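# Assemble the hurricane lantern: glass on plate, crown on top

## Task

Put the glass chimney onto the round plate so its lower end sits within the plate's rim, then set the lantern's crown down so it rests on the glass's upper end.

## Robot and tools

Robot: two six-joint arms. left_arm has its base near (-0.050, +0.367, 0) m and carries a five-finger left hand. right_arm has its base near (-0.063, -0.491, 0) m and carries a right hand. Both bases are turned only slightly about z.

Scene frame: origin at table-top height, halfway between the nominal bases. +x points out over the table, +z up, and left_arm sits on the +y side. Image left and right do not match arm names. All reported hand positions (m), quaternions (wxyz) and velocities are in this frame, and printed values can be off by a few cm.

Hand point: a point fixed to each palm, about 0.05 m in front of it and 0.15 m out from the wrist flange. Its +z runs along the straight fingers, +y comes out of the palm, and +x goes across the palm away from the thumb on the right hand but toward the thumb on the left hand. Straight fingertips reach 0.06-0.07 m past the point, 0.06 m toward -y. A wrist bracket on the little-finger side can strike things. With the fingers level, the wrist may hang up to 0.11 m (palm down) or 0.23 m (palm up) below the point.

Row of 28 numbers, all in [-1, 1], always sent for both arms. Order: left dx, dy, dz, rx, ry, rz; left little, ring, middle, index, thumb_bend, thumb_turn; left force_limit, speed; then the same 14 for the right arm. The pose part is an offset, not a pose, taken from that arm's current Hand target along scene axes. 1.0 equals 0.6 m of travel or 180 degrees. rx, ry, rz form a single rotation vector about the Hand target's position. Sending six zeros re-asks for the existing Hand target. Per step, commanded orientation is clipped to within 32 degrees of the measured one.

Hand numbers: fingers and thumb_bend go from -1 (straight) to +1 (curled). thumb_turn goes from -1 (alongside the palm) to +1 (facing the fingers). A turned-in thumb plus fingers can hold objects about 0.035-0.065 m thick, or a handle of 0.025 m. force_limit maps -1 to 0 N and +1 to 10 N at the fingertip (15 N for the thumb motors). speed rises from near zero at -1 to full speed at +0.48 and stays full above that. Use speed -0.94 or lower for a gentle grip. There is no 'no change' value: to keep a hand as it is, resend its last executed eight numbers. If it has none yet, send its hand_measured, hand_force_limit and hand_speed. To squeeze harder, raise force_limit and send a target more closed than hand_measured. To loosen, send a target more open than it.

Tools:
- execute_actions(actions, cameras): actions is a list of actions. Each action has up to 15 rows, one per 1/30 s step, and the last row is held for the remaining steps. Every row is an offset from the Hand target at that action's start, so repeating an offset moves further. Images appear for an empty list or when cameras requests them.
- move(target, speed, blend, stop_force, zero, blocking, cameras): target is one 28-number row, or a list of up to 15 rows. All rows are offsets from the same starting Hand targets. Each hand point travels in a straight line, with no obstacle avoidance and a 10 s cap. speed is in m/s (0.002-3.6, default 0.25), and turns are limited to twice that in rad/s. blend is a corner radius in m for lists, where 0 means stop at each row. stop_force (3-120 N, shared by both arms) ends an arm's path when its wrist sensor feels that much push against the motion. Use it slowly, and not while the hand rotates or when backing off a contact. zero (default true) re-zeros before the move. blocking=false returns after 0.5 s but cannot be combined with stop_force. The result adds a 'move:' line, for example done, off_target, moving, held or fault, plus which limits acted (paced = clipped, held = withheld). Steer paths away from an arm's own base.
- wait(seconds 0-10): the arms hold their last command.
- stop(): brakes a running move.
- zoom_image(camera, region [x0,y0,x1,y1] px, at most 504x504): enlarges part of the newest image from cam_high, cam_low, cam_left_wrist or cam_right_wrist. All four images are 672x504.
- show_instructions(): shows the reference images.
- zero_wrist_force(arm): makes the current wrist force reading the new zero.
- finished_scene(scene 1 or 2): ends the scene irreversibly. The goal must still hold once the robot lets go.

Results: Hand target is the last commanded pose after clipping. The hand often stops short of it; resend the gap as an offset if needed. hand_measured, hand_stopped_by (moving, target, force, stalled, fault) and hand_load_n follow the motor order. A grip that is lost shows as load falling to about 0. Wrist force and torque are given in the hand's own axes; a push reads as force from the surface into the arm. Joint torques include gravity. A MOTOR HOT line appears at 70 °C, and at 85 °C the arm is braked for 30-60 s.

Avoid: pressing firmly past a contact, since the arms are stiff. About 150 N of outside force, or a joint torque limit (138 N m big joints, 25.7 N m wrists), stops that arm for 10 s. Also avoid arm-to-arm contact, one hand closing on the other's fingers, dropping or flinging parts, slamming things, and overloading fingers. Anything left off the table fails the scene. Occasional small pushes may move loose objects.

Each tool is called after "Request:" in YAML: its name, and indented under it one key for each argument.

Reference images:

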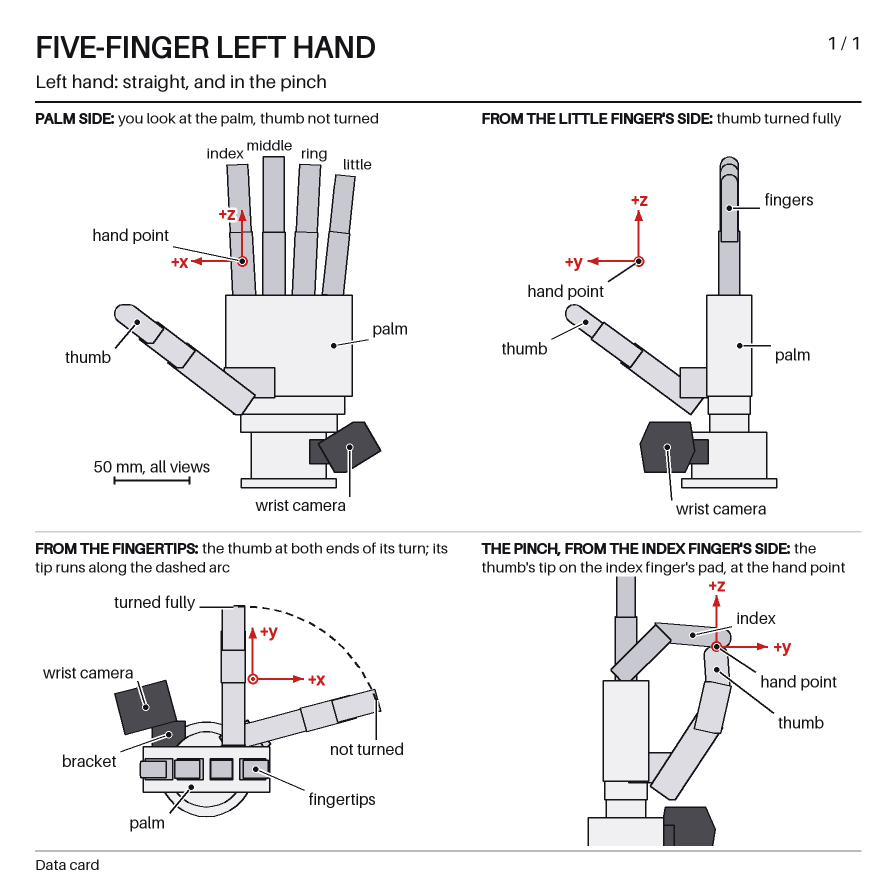

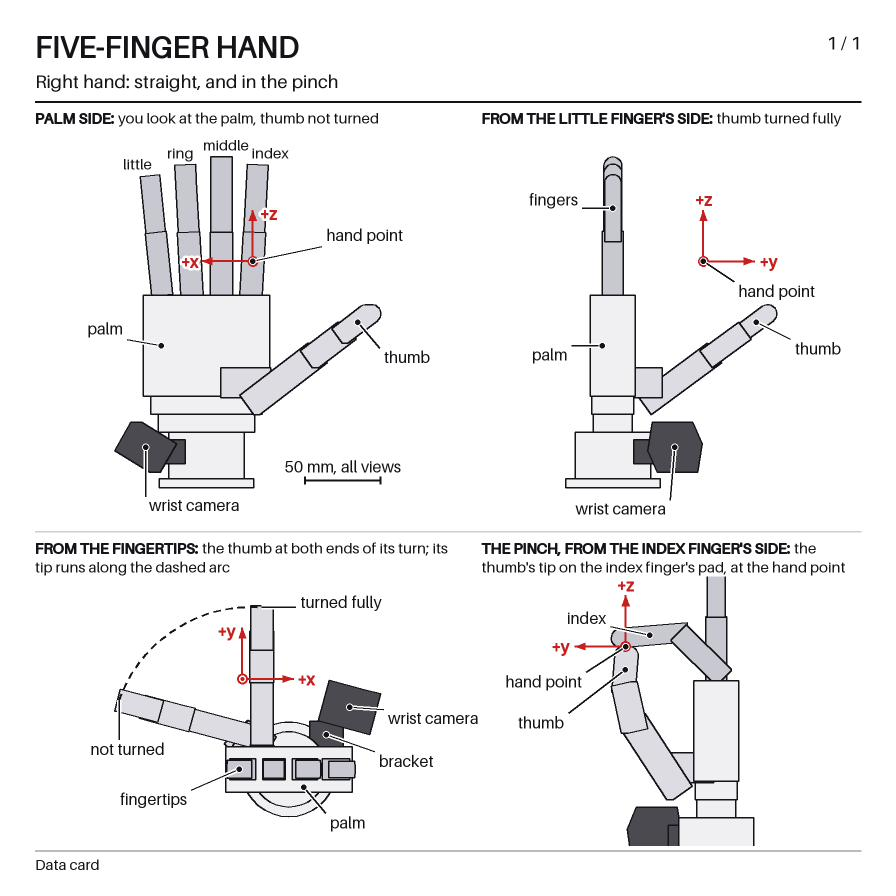

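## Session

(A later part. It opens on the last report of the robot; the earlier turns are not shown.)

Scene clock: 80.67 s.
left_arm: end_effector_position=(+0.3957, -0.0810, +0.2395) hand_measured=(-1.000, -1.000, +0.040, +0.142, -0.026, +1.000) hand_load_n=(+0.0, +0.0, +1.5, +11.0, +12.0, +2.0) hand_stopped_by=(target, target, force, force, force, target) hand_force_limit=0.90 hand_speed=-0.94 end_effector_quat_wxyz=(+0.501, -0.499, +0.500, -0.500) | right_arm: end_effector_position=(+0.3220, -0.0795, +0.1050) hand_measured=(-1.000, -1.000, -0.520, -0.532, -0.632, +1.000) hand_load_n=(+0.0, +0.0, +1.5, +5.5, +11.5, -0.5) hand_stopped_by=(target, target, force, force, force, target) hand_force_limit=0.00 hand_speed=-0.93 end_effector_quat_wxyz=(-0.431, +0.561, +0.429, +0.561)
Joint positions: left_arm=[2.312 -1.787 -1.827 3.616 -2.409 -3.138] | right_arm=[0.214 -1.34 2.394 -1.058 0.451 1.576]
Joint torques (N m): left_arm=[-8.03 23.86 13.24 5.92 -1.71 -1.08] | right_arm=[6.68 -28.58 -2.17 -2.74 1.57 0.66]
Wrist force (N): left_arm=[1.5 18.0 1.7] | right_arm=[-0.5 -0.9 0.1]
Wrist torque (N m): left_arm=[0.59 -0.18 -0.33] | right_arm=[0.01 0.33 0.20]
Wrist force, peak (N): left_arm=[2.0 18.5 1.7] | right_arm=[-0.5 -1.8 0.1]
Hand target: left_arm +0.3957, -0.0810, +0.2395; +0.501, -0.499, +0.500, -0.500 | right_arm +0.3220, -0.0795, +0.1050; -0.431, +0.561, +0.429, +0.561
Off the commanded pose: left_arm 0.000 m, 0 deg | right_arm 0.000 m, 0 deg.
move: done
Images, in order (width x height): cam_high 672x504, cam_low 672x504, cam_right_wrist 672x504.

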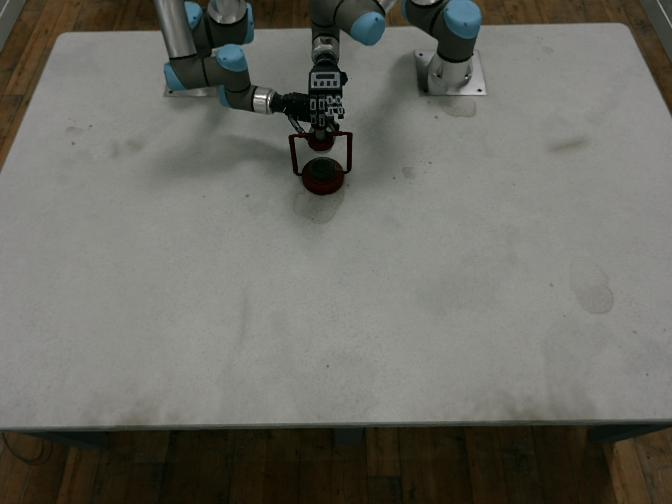

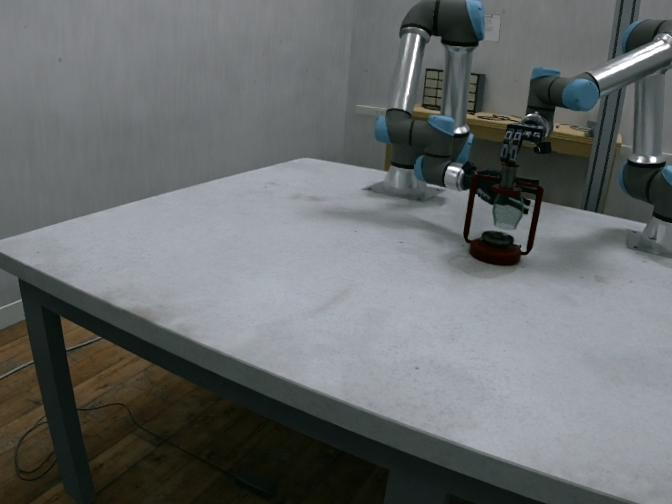

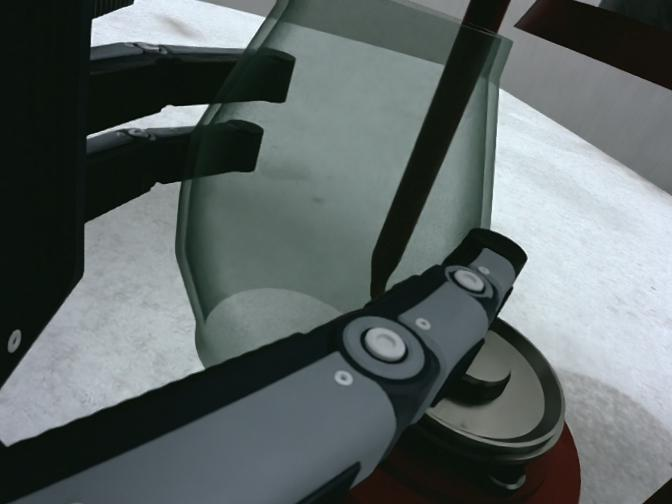

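Request:
move:
  target: [0,0,0,0,0,0,-1,-1,0.6,0.6,0.2,1,0.9,-0.94,0.0833,0,0,0,0,0,-1,-1,-0.2,-0.2,-0.3,1,0.0,-0.93]
  speed: 0.035
  stop_force: 4
  cameras: ["cam_high","cam_right_wrist","cam_low"]

Request:
zoom_image:
  camera: "cam_high"
  region: [280, 120, 350, 200]

Request:
zoom_image:
  camera: "cam_low"
  region: [450, 170, 530, 270]

Scene clock: 83.87 s.
left_arm: end_effector_position=(+0.3957, -0.0810, +0.2395) hand_measured=(-1.000, -1.000, +0.040, +0.142, -0.026, +1.000) hand_load_n=(+0.0, +0.0, +1.5, +11.0, +12.0, +2.0) hand_stopped_by=(target, target, force, force, force, target) hand_force_limit=0.90 hand_speed=-0.94 end_effector_quat_wxyz=(+0.501, -0.499, +0.500, -0.500) | right_arm: end_effector_position=(+0.3720, -0.0795, +0.1050) hand_measured=(-1.000, -1.000, -0.520, -0.532, -0.632, +1.000) hand_load_n=(+0.0, +0.0, +2.0, +5.5, +11.5, -0.5) hand_stopped_by=(target, target, force, force, force, target) hand_force_limit=0.00 hand_speed=-0.93 end_effector_quat_wxyz=(-0.431, +0.561, +0.429, +0.561)
Joint positions: left_arm=[2.312 -1.787 -1.827 3.616 -2.409 -3.138] | right_arm=[0.186 -1.264 2.275 -1.015 0.424 1.576]
Joint torques (N m): left_arm=[-8.09 24.34 13.1 5.79 -1.78 -0.4] | right_arm=[6.34 -32.39 1.45 -2.65 1.57 -1.13]
Wrist force (N): left_arm=[1.7 17.7 1.7] | right_arm=[-0.3 -1.4 0.6]
Wrist torque (N m): left_arm=[0.55 -0.22 -0.30] | right_arm=[-0.12 0.27 0.17]
Wrist force, peak (N): left_arm=[1.8 18.3 2.1] | right_arm=[-0.5 -1.4 0.6]
Hand target: left_arm +0.3957, -0.0810, +0.2395; +0.501, -0.499, +0.500, -0.500 | right_arm +0.3720, -0.0795, +0.1050; -0.431, +0.561, +0.429, +0.561
Off the commanded pose: left_arm 0.000 m, 0 deg | right_arm 0.000 m, 0 deg.
move: done
Images, in order (width x height): cam_high 672x504, cam_low 672x504, cam_right_wrist 672x504.

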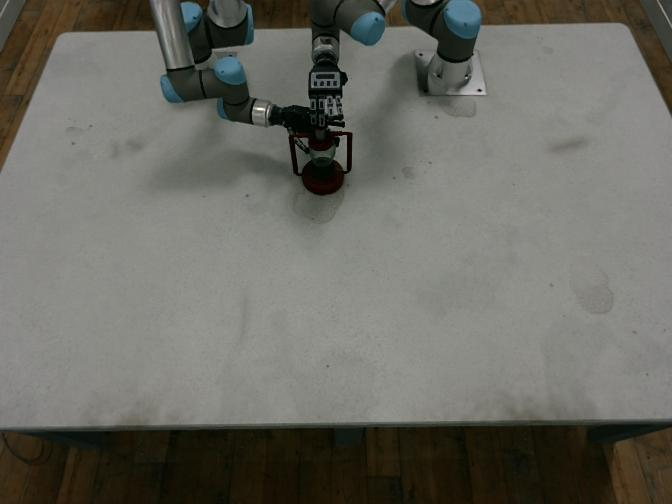

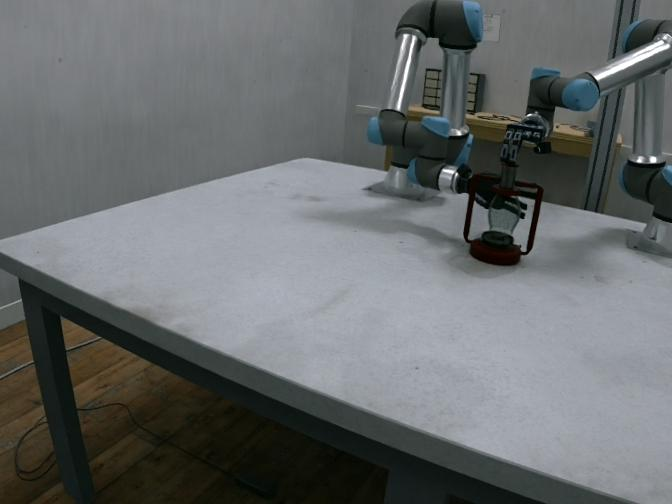

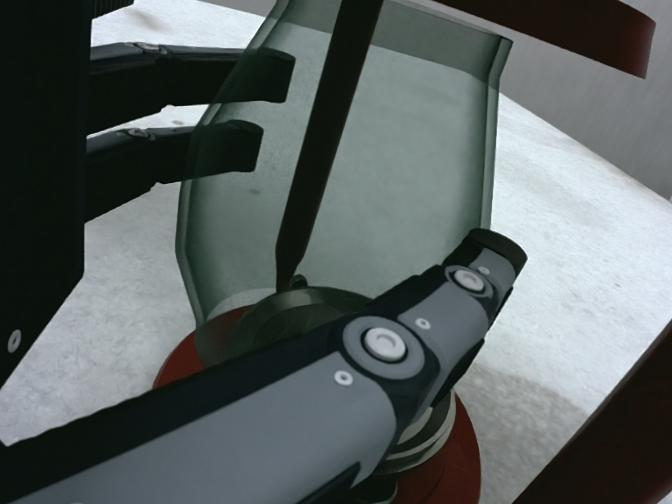

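Scaled by 6.300.

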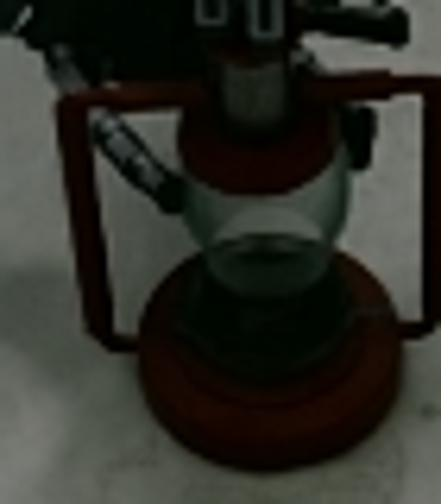

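Scaled by 5.040.

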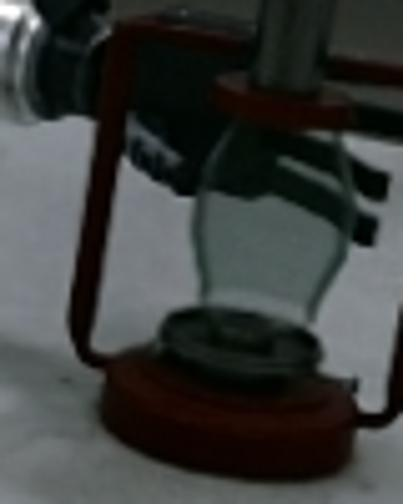

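Request:
move:
  target: [0,0,0,0,0,0,-1,-1,0.6,0.6,0.2,1,0.9,-0.94,0.0358,0,0,0,0,0,-1,-1,-0.2,-0.2,-0.3,1,0.0,-0.93]
  speed: 0.03
  stop_force: 4
  cameras: ["cam_high","cam_right_wrist","cam_low"]

Request:
zoom_image:
  camera: "cam_high"
  region: [280, 120, 350, 200]

Request:
zoom_image:
  camera: "cam_low"
  region: [450, 170, 530, 270]

Scene clock: 86.33 s.
left_arm: end_effector_position=(+0.3957, -0.0810, +0.2395) hand_measured=(-1.000, -1.000, +0.040, +0.142, -0.026, +1.000) hand_load_n=(+0.0, +0.0, +1.5, +11.0, +12.0, +2.0) hand_stopped_by=(target, target, force, force, force, target) hand_force_limit=0.90 hand_speed=-0.94 end_effector_quat_wxyz=(+0.501, -0.499, +0.500, -0.500) | right_arm: end_effector_position=(+0.3935, -0.0795, +0.1050) hand_measured=(-1.000, -1.000, -0.520, -0.532, -0.632, +1.000) hand_load_n=(+0.0, +0.0, +1.5, +5.5, +11.5, -0.5) hand_stopped_by=(target, target, force, force, force, target) hand_force_limit=0.00 hand_speed=-0.93 end_effector_quat_wxyz=(-0.431, +0.561, +0.429, +0.561)
Joint positions: left_arm=[2.312 -1.787 -1.827 3.616 -2.409 -3.138] | right_arm=[0.176 -1.231 2.222 -0.994 0.414 1.576]
Joint torques (N m): left_arm=[-8.15 24.67 13.73 5.86 -1.73 0.21] | right_arm=[6.81 -34.09 0.82 -2.39 1.41 -0.98]
Wrist force (N): left_arm=[1.8 17.6 1.8] | right_arm=[-0.6 -1.2 0.1]
Wrist torque (N m): left_arm=[0.52 -0.23 -0.29] | right_arm=[-0.06 0.32 0.14]
Wrist force, peak (N): left_arm=[1.9 18.2 1.8] | right_arm=[-0.4 -1.6 0.5]
Hand target: left_arm +0.3957, -0.0810, +0.2395; +0.501, -0.499, +0.500, -0.500 | right_arm +0.3935, -0.0795, +0.1050; -0.431, +0.561, +0.429, +0.561
Off the commanded pose: left_arm 0.000 m, 0 deg | right_arm 0.000 m, 0 deg.
move: done
Images, in order (width x height): cam_high 672x504, cam_low 672x504, cam_right_wrist 672x504.

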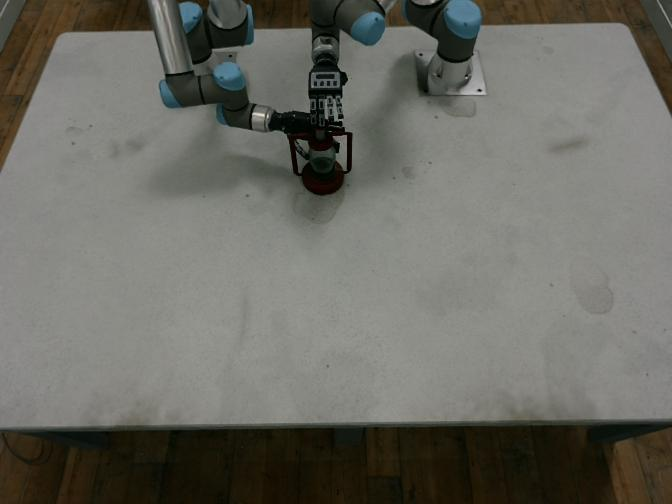

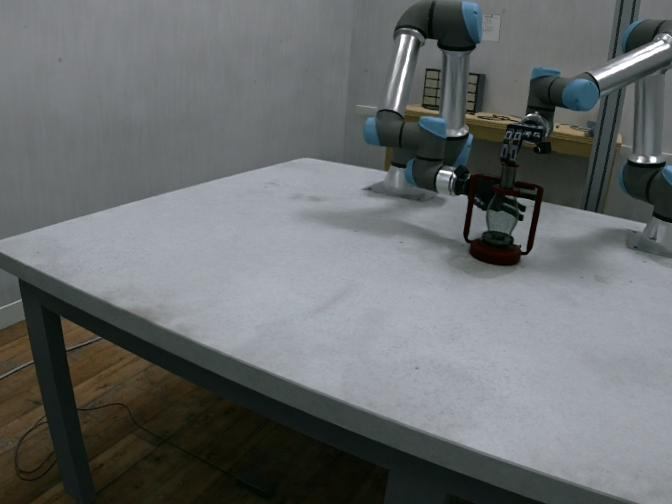

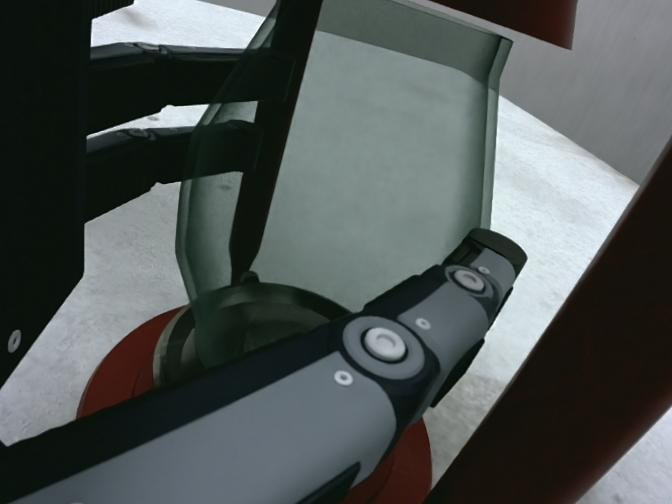

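Scaled by 6.300.

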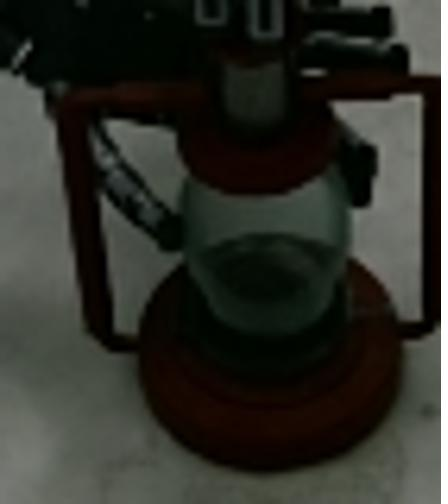

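Scaled by 5.040.

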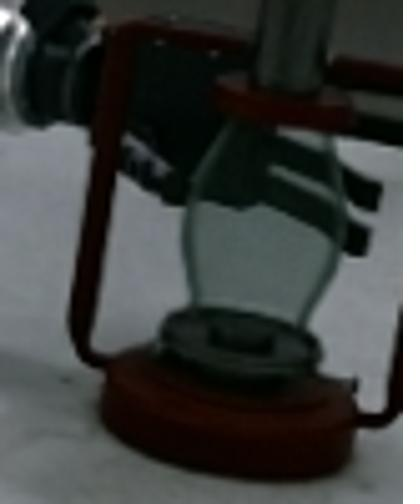

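Request:
move:
  target: [0,0,0,0,0,0,-1,-1,0.6,0.6,0.2,1,0.9,-0.94,0,0,-0.03,0,0,0,-1,-1,-0.2,-0.2,-0.3,1,0.0,-0.93]
  speed: 0.012
  stop_force: 3.5
  cameras: ["cam_high","cam_right_wrist","cam_low"]

Request:
zoom_image:
  camera: "cam_right_wrist"
  region: [80, 200, 430, 430]

Request:
zoom_image:
  camera: "cam_high"
  region: [280, 120, 350, 200]

Scene clock: 89.07 s.
left_arm: end_effector_position=(+0.3957, -0.0810, +0.2395) hand_measured=(-1.000, -1.000, +0.040, +0.142, -0.026, +1.000) hand_load_n=(+0.0, -0.5, +2.0, +11.0, +12.0, +2.0) hand_stopped_by=(target, target, force, force, force, target) hand_force_limit=0.90 hand_speed=-0.94 end_effector_quat_wxyz=(+0.501, -0.499, +0.500, -0.500) | right_arm: end_effector_position=(+0.3935, -0.0795, +0.0952) hand_measured=(-1.000, -1.000, -0.520, -0.532, -0.632, +1.000) hand_load_n=(+0.0, +0.0, +2.0, +5.5, +12.0, -0.5) hand_stopped_by=(target, target, force, force, force, target) hand_force_limit=0.00 hand_speed=-0.93 end_effector_quat_wxyz=(-0.431, +0.561, +0.429, +0.561)
Joint positions: left_arm=[2.312 -1.787 -1.827 3.616 -2.409 -3.138] | right_arm=[0.176 -1.207 2.227 -1.024 0.414 1.576]
Joint torques (N m): left_arm=[-8.17 24.34 13.04 5.84 -1.59 0.76] | right_arm=[6.13 -34.77 -21.37 -0.92 1.23 -0.91]
Wrist force (N): left_arm=[1.8 17.9 1.8] | right_arm=[-0.3 -1.1 0.6]
Wrist torque (N m): left_arm=[0.56 -0.24 -0.30] | right_arm=[-0.08 0.29 0.15]
Wrist force, peak (N): left_arm=[1.7 18.3 1.6] | right_arm=[7.3 -3.2 -2.1]
Hand target: left_arm +0.3957, -0.0810, +0.2395; +0.501, -0.499, +0.500, -0.500 | right_arm +0.3935, -0.0795, +0.0952; -0.431, +0.561, +0.429, +0.561 (not the last commanded pose)
Off the commanded pose: left_arm 0.000 m, 0 deg | right_arm 0.008 m, 0 deg.
move: contact (right_arm)
Images, in order (width x height): cam_high 672x504, cam_low 672x504, cam_right_wrist 672x504.

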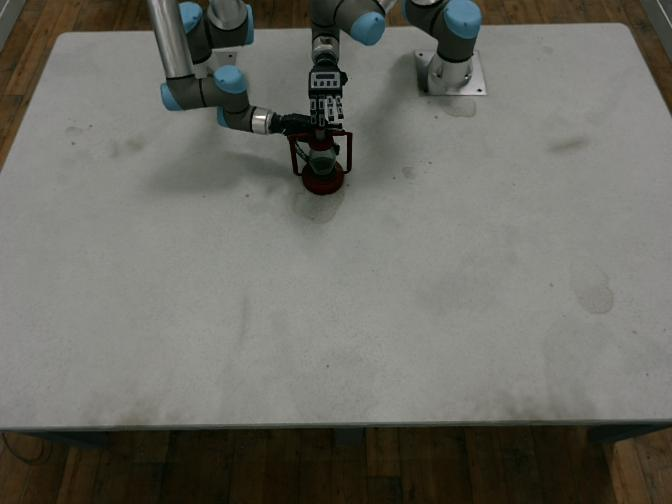

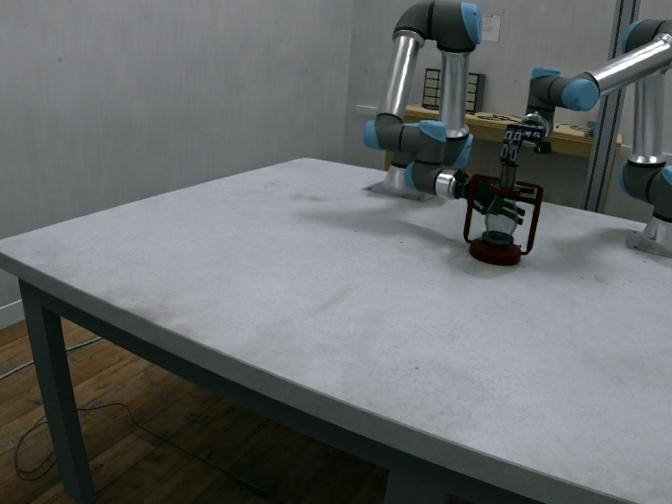

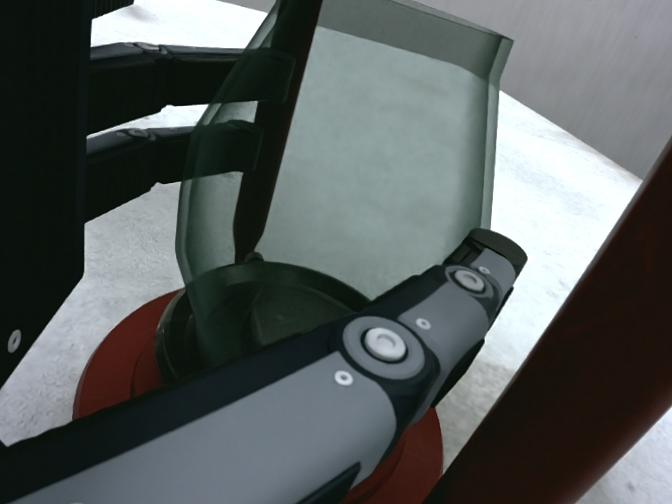

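Scaled by 1.440.

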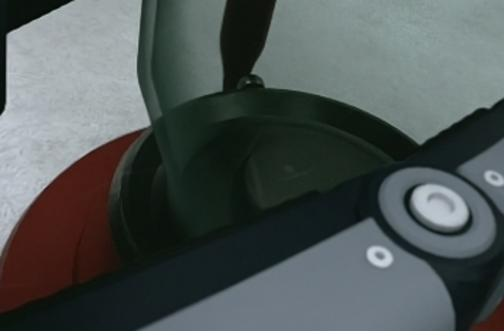

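Scaled by 6.300.

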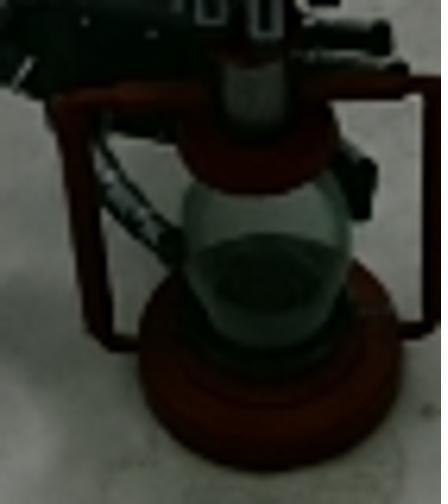

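Request:
move:
  target: [0,0,-0.016,0,0,0,-1,-1,0.6,0.6,0.2,1,0.9,-0.94,0,0,0,0,0,0,-1,-1,-0.58,-0.6,-0.72,1,0.0,-0.9]
  speed: 0.012

Request:
move:
  target: [0,0,-0.03,0,0,0,-1,-1,0.6,0.6,0.2,1,0.9,-0.94,0,0,0,0,0,0,-1,-1,-0.58,-0.6,-0.72,1,0.0,-0.9]
  speed: 0.012
  stop_force: 5
  cameras: ["cam_high","cam_right_wrist","cam_low"]

Request:
zoom_image:
  camera: "cam_low"
  region: [450, 170, 530, 270]

Scene clock: 90.97 s.
left_arm: end_effector_position=(+0.3957, -0.0810, +0.2298) hand_measured=(-1.000, -1.000, +0.040, +0.142, -0.026, +1.000) hand_load_n=(+0.0, +0.0, +1.5, +11.5, +12.0, +1.5) hand_stopped_by=(target, target, force, force, force, target) hand_force_limit=0.90 hand_speed=-0.94 end_effector_quat_wxyz=(+0.501, -0.499, +0.500, -0.500) | right_arm: end_effector_position=(+0.3935, -0.0795, +0.0952) hand_measured=(-1.000, -1.000, -0.580, -0.600, -0.720, +1.000) hand_load_n=(+0.0, +0.0, +0.0, +0.0, +0.0, +0.0) hand_stopped_by=(target, target, target, target, target, target) hand_force_limit=0.00 hand_speed=-0.90 end_effector_quat_wxyz=(-0.431, +0.561, +0.429, +0.561)
Joint positions: left_arm=[2.312 -1.798 -1.841 3.641 -2.409 -3.138] | right_arm=[0.176 -1.207 2.227 -1.024 0.414 1.576]
Joint torques (N m): left_arm=[-8.25 34.55 23.02 1.46 -1.71 -0.15] | right_arm=[5.1 -32.19 -19.86 -0.84 1.23 -0.99]
Wrist force (N): left_arm=[2.0 14.7 1.4] | right_arm=[0.4 -1.1 0.6]
Wrist torque (N m): left_arm=[0.48 -0.25 -0.24] | right_arm=[-0.09 0.34 0.13]
Wrist force, peak (N): left_arm=[1.7 18.2 1.7] | right_arm=[0.2 -1.5 0.6]
Hand target: left_arm +0.3957, -0.0810, +0.2299; +0.501, -0.499, +0.500, -0.500 | right_arm +0.3935, -0.0795, +0.0952; -0.431, +0.561, +0.429, +0.561
Off the commanded pose: left_arm 0.000 m, 0 deg | right_arm 0.000 m, 0 deg.
move: done

Scene clock: 92.93 s.
left_arm: end_effector_position=(+0.3957, -0.0810, +0.2204) hand_measured=(-1.000, -1.000, +0.040, +0.142, -0.026, +1.000) hand_load_n=(+0.0, -0.5, +2.0, +11.5, +11.0, +1.5) hand_stopped_by=(target, target, force, force, force, target) hand_force_limit=0.90 hand_speed=-0.94 end_effector_quat_wxyz=(+0.501, -0.499, +0.500, -0.500) | right_arm: end_effector_position=(+0.3935, -0.0795, +0.0952) hand_measured=(-1.000, -1.000, -0.580, -0.600, -0.720, +1.000) hand_load_n=(+0.0, +0.0, +0.0, +0.0, +0.0, +0.0) hand_stopped_by=(target, target, target, target, target, target) hand_force_limit=0.00 hand_speed=-0.90 end_effector_quat_wxyz=(-0.431, +0.561, +0.429, +0.561)
Joint positions: left_arm=[2.312 -1.81 -1.854 3.665 -2.409 -3.138] | right_arm=[0.176 -1.207 2.227 -1.024 0.414 1.576]
Joint torques (N m): left_arm=[-7.96 48.17 32.17 0.18 -1.86 -1.46] | right_arm=[5.97 -27.92 -15.29 -0.78 1.16 -0.9]
Wrist force (N): left_arm=[2.5 9.5 1.2] | right_arm=[0.6 -1.4 0.6]
Wrist torque (N m): left_arm=[0.39 -0.27 -0.14] | right_arm=[-0.14 0.31 0.13]
Wrist force, peak (N): left_arm=[2.0 14.8 1.2] | right_arm=[0.6 -1.4 0.8]
Hand target: left_arm +0.3957, -0.0810, +0.2204; +0.501, -0.499, +0.500, -0.500 (not the last commanded pose) | right_arm +0.3935, -0.0795, +0.0952; -0.431, +0.561, +0.429, +0.561
Off the commanded pose: left_arm 0.008 m, 0 deg | right_arm 0.000 m, 0 deg.
move: contact (left_arm)
Images, in order (width x height): cam_high 672x504, cam_low 672x504, cam_right_wrist 672x504.

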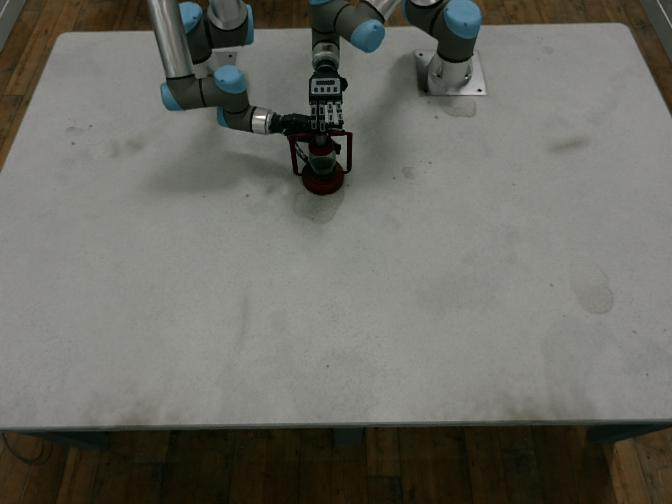

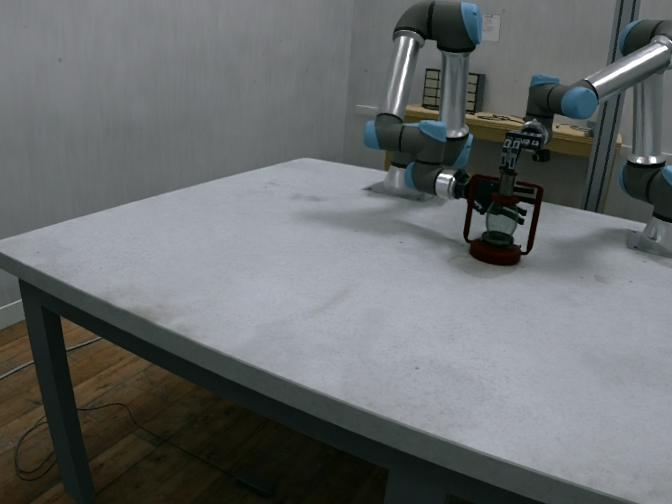

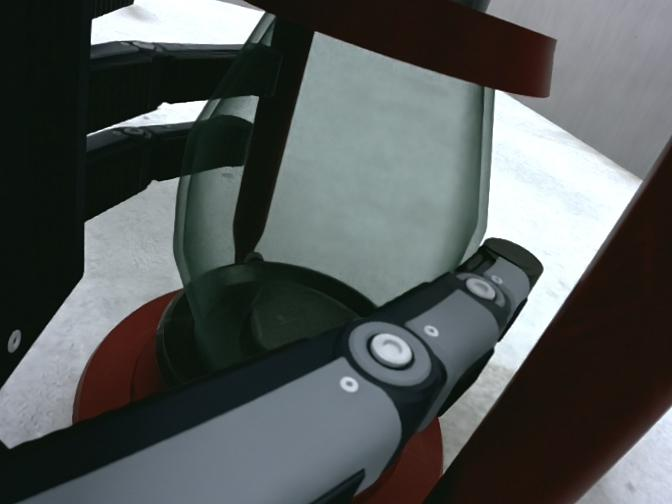

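Scaled by 5.040.

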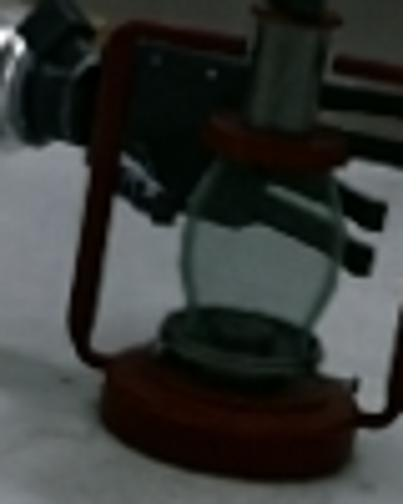

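Request:
move:
  target: [0,0,-0.02,0,0,0,-1,-1,0.6,0.6,0.2,1,0.9,-0.94,0,0,0,0,0,0,-1,-1,-0.58,-0.6,-0.72,1,0.0,-0.9]
  speed: 0.01
  stop_force: 5
  cameras: ["cam_high","cam_right_wrist","cam_low"]

Request:
zoom_image:
  camera: "cam_low"
  region: [450, 170, 530, 270]

Request:
zoom_image:
  camera: "cam_high"
  region: [280, 120, 350, 200]

Scene clock: 94.70 s.
left_arm: end_effector_position=(+0.3958, -0.0811, +0.2202) hand_measured=(-1.000, -1.000, +0.040, +0.142, -0.026, +1.000) hand_load_n=(+0.0, +0.0, +2.0, +11.5, +11.0, +1.5) hand_stopped_by=(target, target, force, force, force, target) hand_force_limit=0.90 hand_speed=-0.94 end_effector_quat_wxyz=(+0.501, -0.499, +0.500, -0.500) | right_arm: end_effector_position=(+0.3935, -0.0795, +0.0952) hand_measured=(-1.000, -1.000, -0.580, -0.600, -0.720, +1.000) hand_load_n=(+0.0, +0.0, +0.0, +0.0, +0.0, +0.0) hand_stopped_by=(target, target, target, target, target, target) hand_force_limit=0.00 hand_speed=-0.90 end_effector_quat_wxyz=(-0.431, +0.561, +0.429, +0.561)
Joint positions: left_arm=[2.312 -1.81 -1.854 3.667 -2.409 -3.138] | right_arm=[0.176 -1.207 2.227 -1.024 0.414 1.576]
Joint torques (N m): left_arm=[-7.48 44.38 30.5 -1.2 -0.28 -1.3] | right_arm=[5.7 -24.37 -12.2 -0.78 1.13 -0.91]
Wrist force (N): left_arm=[1.4 2.3 -2.2] | right_arm=[0.5 -1.2 0.5]
Wrist torque (N m): left_arm=[0.23 -0.36 -0.01] | right_arm=[-0.10 0.32 0.14]
Wrist force, peak (N): left_arm=[1.8 11.2 1.0] | right_arm=[0.7 -1.4 0.6]
Hand target: left_arm +0.3958, -0.0811, +0.2202; +0.501, -0.499, +0.500, -0.500 (not the last commanded pose) | right_arm +0.3935, -0.0795, +0.0952; -0.431, +0.561, +0.429, +0.561
Off the commanded pose: left_arm 0.012 m, 0 deg | right_arm 0.000 m, 0 deg.
move: contact (left_arm)
Images, in order (width x height): cam_high 672x504, cam_low 672x504, cam_right_wrist 672x504.

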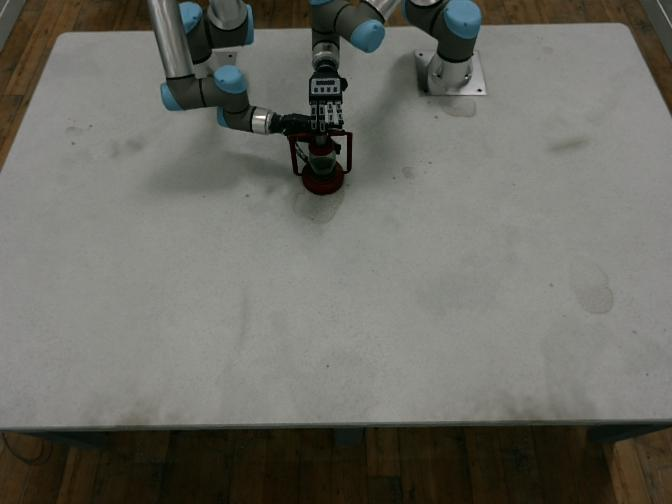

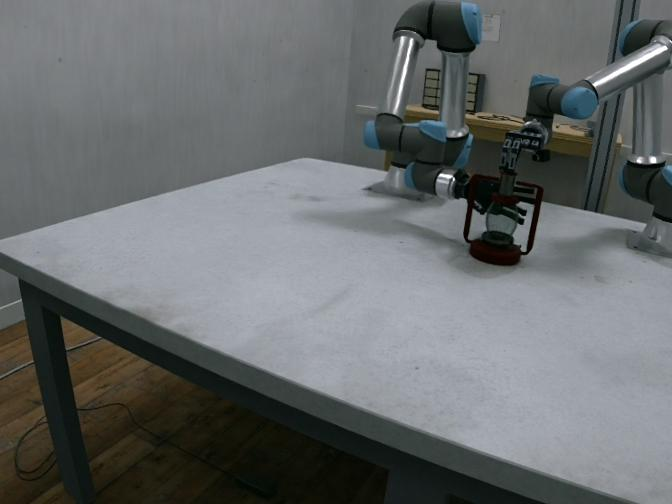

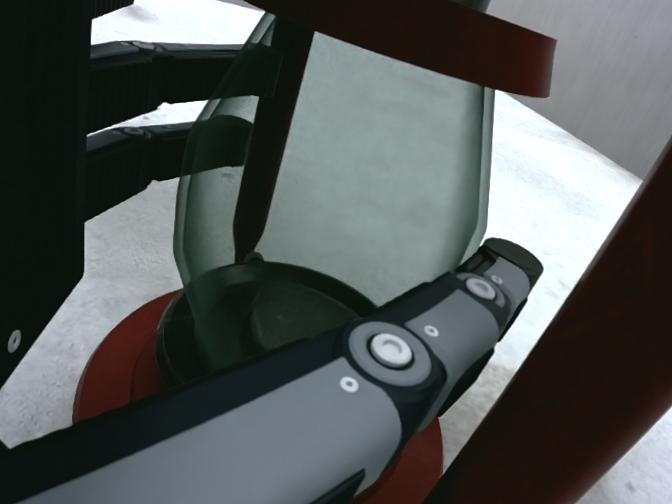

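Scaled by 5.040.

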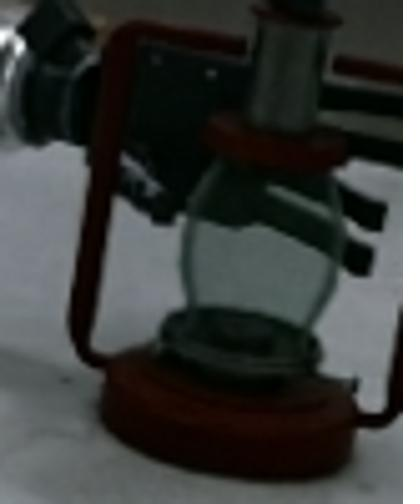

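Scaled by 6.300.

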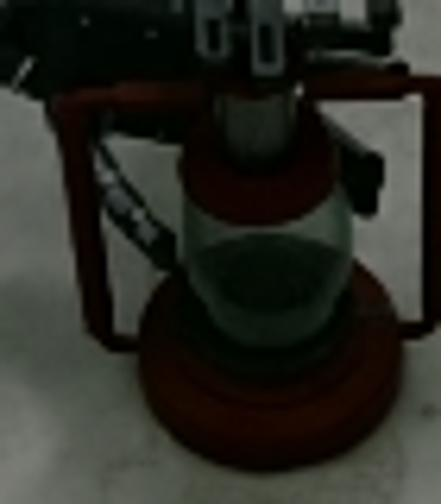

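Request:
move:
  target: [0,0,0,0,0,0,-1,-1,-0.15,-0.15,-0.2,1,0.7,-0.8,0,0,0,0,0,0,-1,-1,-0.8,-0.8,-0.77,1,0.0,-0.8]

Request:
move:
  target:
    - [-0.003,0,0.03,0,0,0,-1,-1,-0.15,-0.15,-0.2,1,0.7,-0.8,-0.0392,-0.024,0,0,0,0,-1,-1,-0.8,-0.8,-0.77,1,0.0,-0.8]
    - [-0.003,0,0.13,0,0,0,-1,-1,-0.15,-0.15,-0.2,1,0.7,-0.8,-0.15,-0.03,0,0,0,0,-1,-1,-0.8,-0.8,-0.77,1,0.0,-0.8]
  speed: 0.05
  blend: 0.004
  stop_force: 5
  cameras: ["cam_high","cam_right_wrist","cam_low"]

Request:
zoom_image:
  camera: "cam_low"
  region: [450, 170, 530, 270]

Request:
zoom_image:
  camera: "cam_high"
  region: [280, 120, 350, 200]

Scene clock: 97.90 s.
left_arm: end_effector_position=(+0.3958, -0.0811, +0.2203) hand_measured=(-1.000, -1.000, -0.150, -0.150, -0.186, +1.000) hand_load_n=(+0.0, +0.0, +0.0, +0.0, -18.0, -1.5) hand_stopped_by=(target, target, target, target, stalled, target) hand_force_limit=0.70 hand_speed=-0.80 end_effector_quat_wxyz=(+0.501, -0.499, +0.500, -0.500) | right_arm: end_effector_position=(+0.3935, -0.0795, +0.0952) hand_measured=(-1.000, -1.000, -0.800, -0.800, -0.770, +1.000) hand_load_n=(+0.0, +0.0, +0.0, +0.0, +0.0, +0.5) hand_stopped_by=(target, target, target, target, target, target) hand_force_limit=0.00 hand_speed=-0.80 end_effector_quat_wxyz=(-0.431, +0.561, +0.429, +0.561)
Joint positions: left_arm=[2.312 -1.81 -1.854 3.667 -2.409 -3.138] | right_arm=[0.176 -1.207 2.227 -1.024 0.414 1.576]
Joint torques (N m): left_arm=[-1.28 32.19 17.04 -1.19 0.54 -0.7] | right_arm=[5.4 -24.1 -5.48 -0.85 1.13 -0.97]
Wrist force (N): left_arm=[0.4 -16.4 2.7] | right_arm=[0.7 -1.1 0.3]
Wrist torque (N m): left_arm=[-0.44 -0.10 0.26] | right_arm=[-0.08 0.31 0.14]
Wrist force, peak (N): left_arm=[0.2 -18.5 2.9] | right_arm=[0.8 -1.4 0.5]
Hand target: left_arm +0.3958, -0.0811, +0.2202; +0.501, -0.499, +0.500, -0.500 | right_arm +0.3935, -0.0795, +0.0952; -0.431, +0.561, +0.429, +0.561
Off the commanded pose: left_arm 0.000 m, 0 deg | right_arm 0.000 m, 0 deg.
move: done

Scene clock: 100.63 s.
left_arm: end_effector_position=(+0.3958, -0.0811, +0.2206) hand_measured=(-1.000, -1.000, -0.150, -0.150, -0.186, +1.000) hand_load_n=(-0.5, +0.0, +0.0, +0.0, -14.0, -2.0) hand_stopped_by=(target, target, target, target, stalled, target) hand_force_limit=0.70 hand_speed=-0.80 end_effector_quat_wxyz=(+0.501, -0.499, +0.500, -0.500) | right_arm: end_effector_position=(+0.3035, -0.0975, +0.0952) hand_measured=(-1.000, -1.000, -0.800, -0.800, -0.770, +1.000) hand_load_n=(+0.0, +0.0, +0.0, +0.0, +0.0, +0.5) hand_stopped_by=(target, target, target, target, target, target) hand_force_limit=0.00 hand_speed=-0.80 end_effector_quat_wxyz=(-0.431, +0.561, +0.429, +0.561)
Joint positions: left_arm=[2.312 -1.809 -1.854 3.666 -2.409 -3.138] | right_arm=[0.16 -1.356 2.473 -1.12 0.398 1.576]
Joint torques (N m): left_arm=[7.7 6.23 1.44 -3.74 0.28 -0.35] | right_arm=[-6.83 -9.69 -19.61 1.28 -1.51 1.82]
Wrist force (N): left_arm=[-0.2 -18.0 -6.1] | right_arm=[0.8 -1.1 0.2]
Wrist torque (N m): left_arm=[-0.62 -0.17 0.26] | right_arm=[-0.04 0.30 0.18]
Wrist force, peak (N): left_arm=[-0.3 -18.3 -6.4] | right_arm=[0.5 -1.8 0.0]
Hand target: left_arm +0.3958, -0.0811, +0.2206; +0.501, -0.499, +0.500, -0.500 (not the last commanded pose) | right_arm +0.3035, -0.0975, +0.0952; -0.431, +0.561, +0.429, +0.561
Off the commanded pose: left_arm 0.078 m, 0 deg | right_arm 0.000 m, 0 deg.
move: contact (left_arm)
Images, in order (width x height): cam_high 672x504, cam_low 672x504, cam_right_wrist 672x504.

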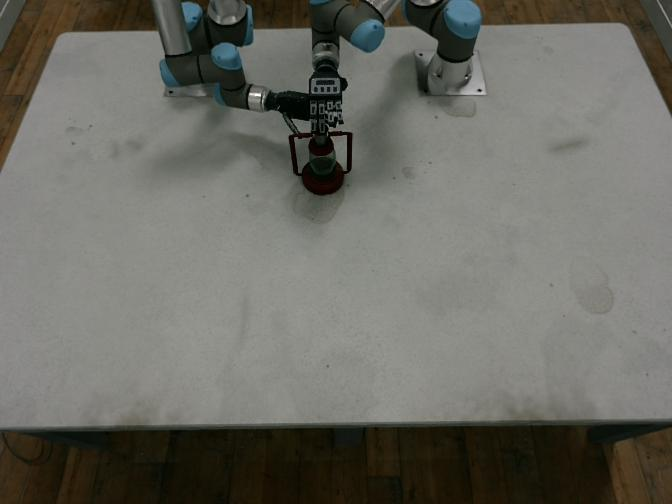

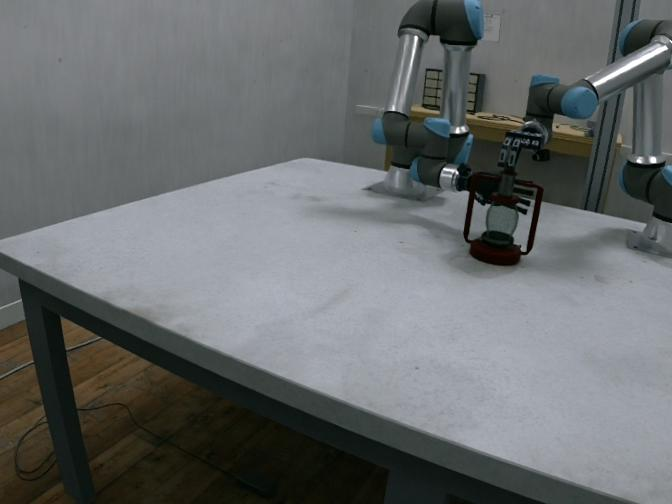

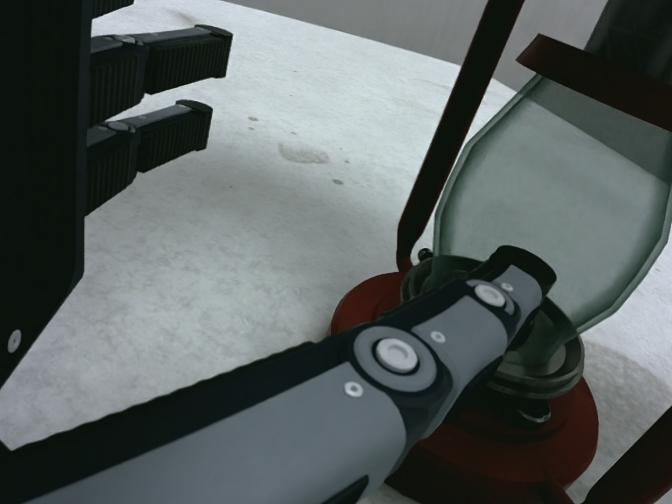

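Scaled by 5.040.

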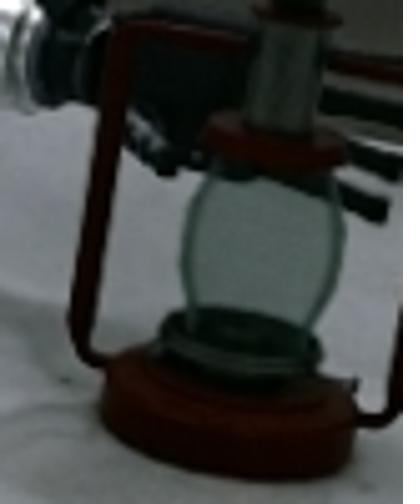

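Scaled by 6.300.

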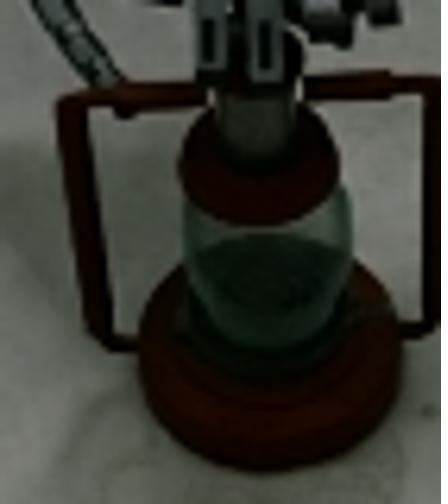

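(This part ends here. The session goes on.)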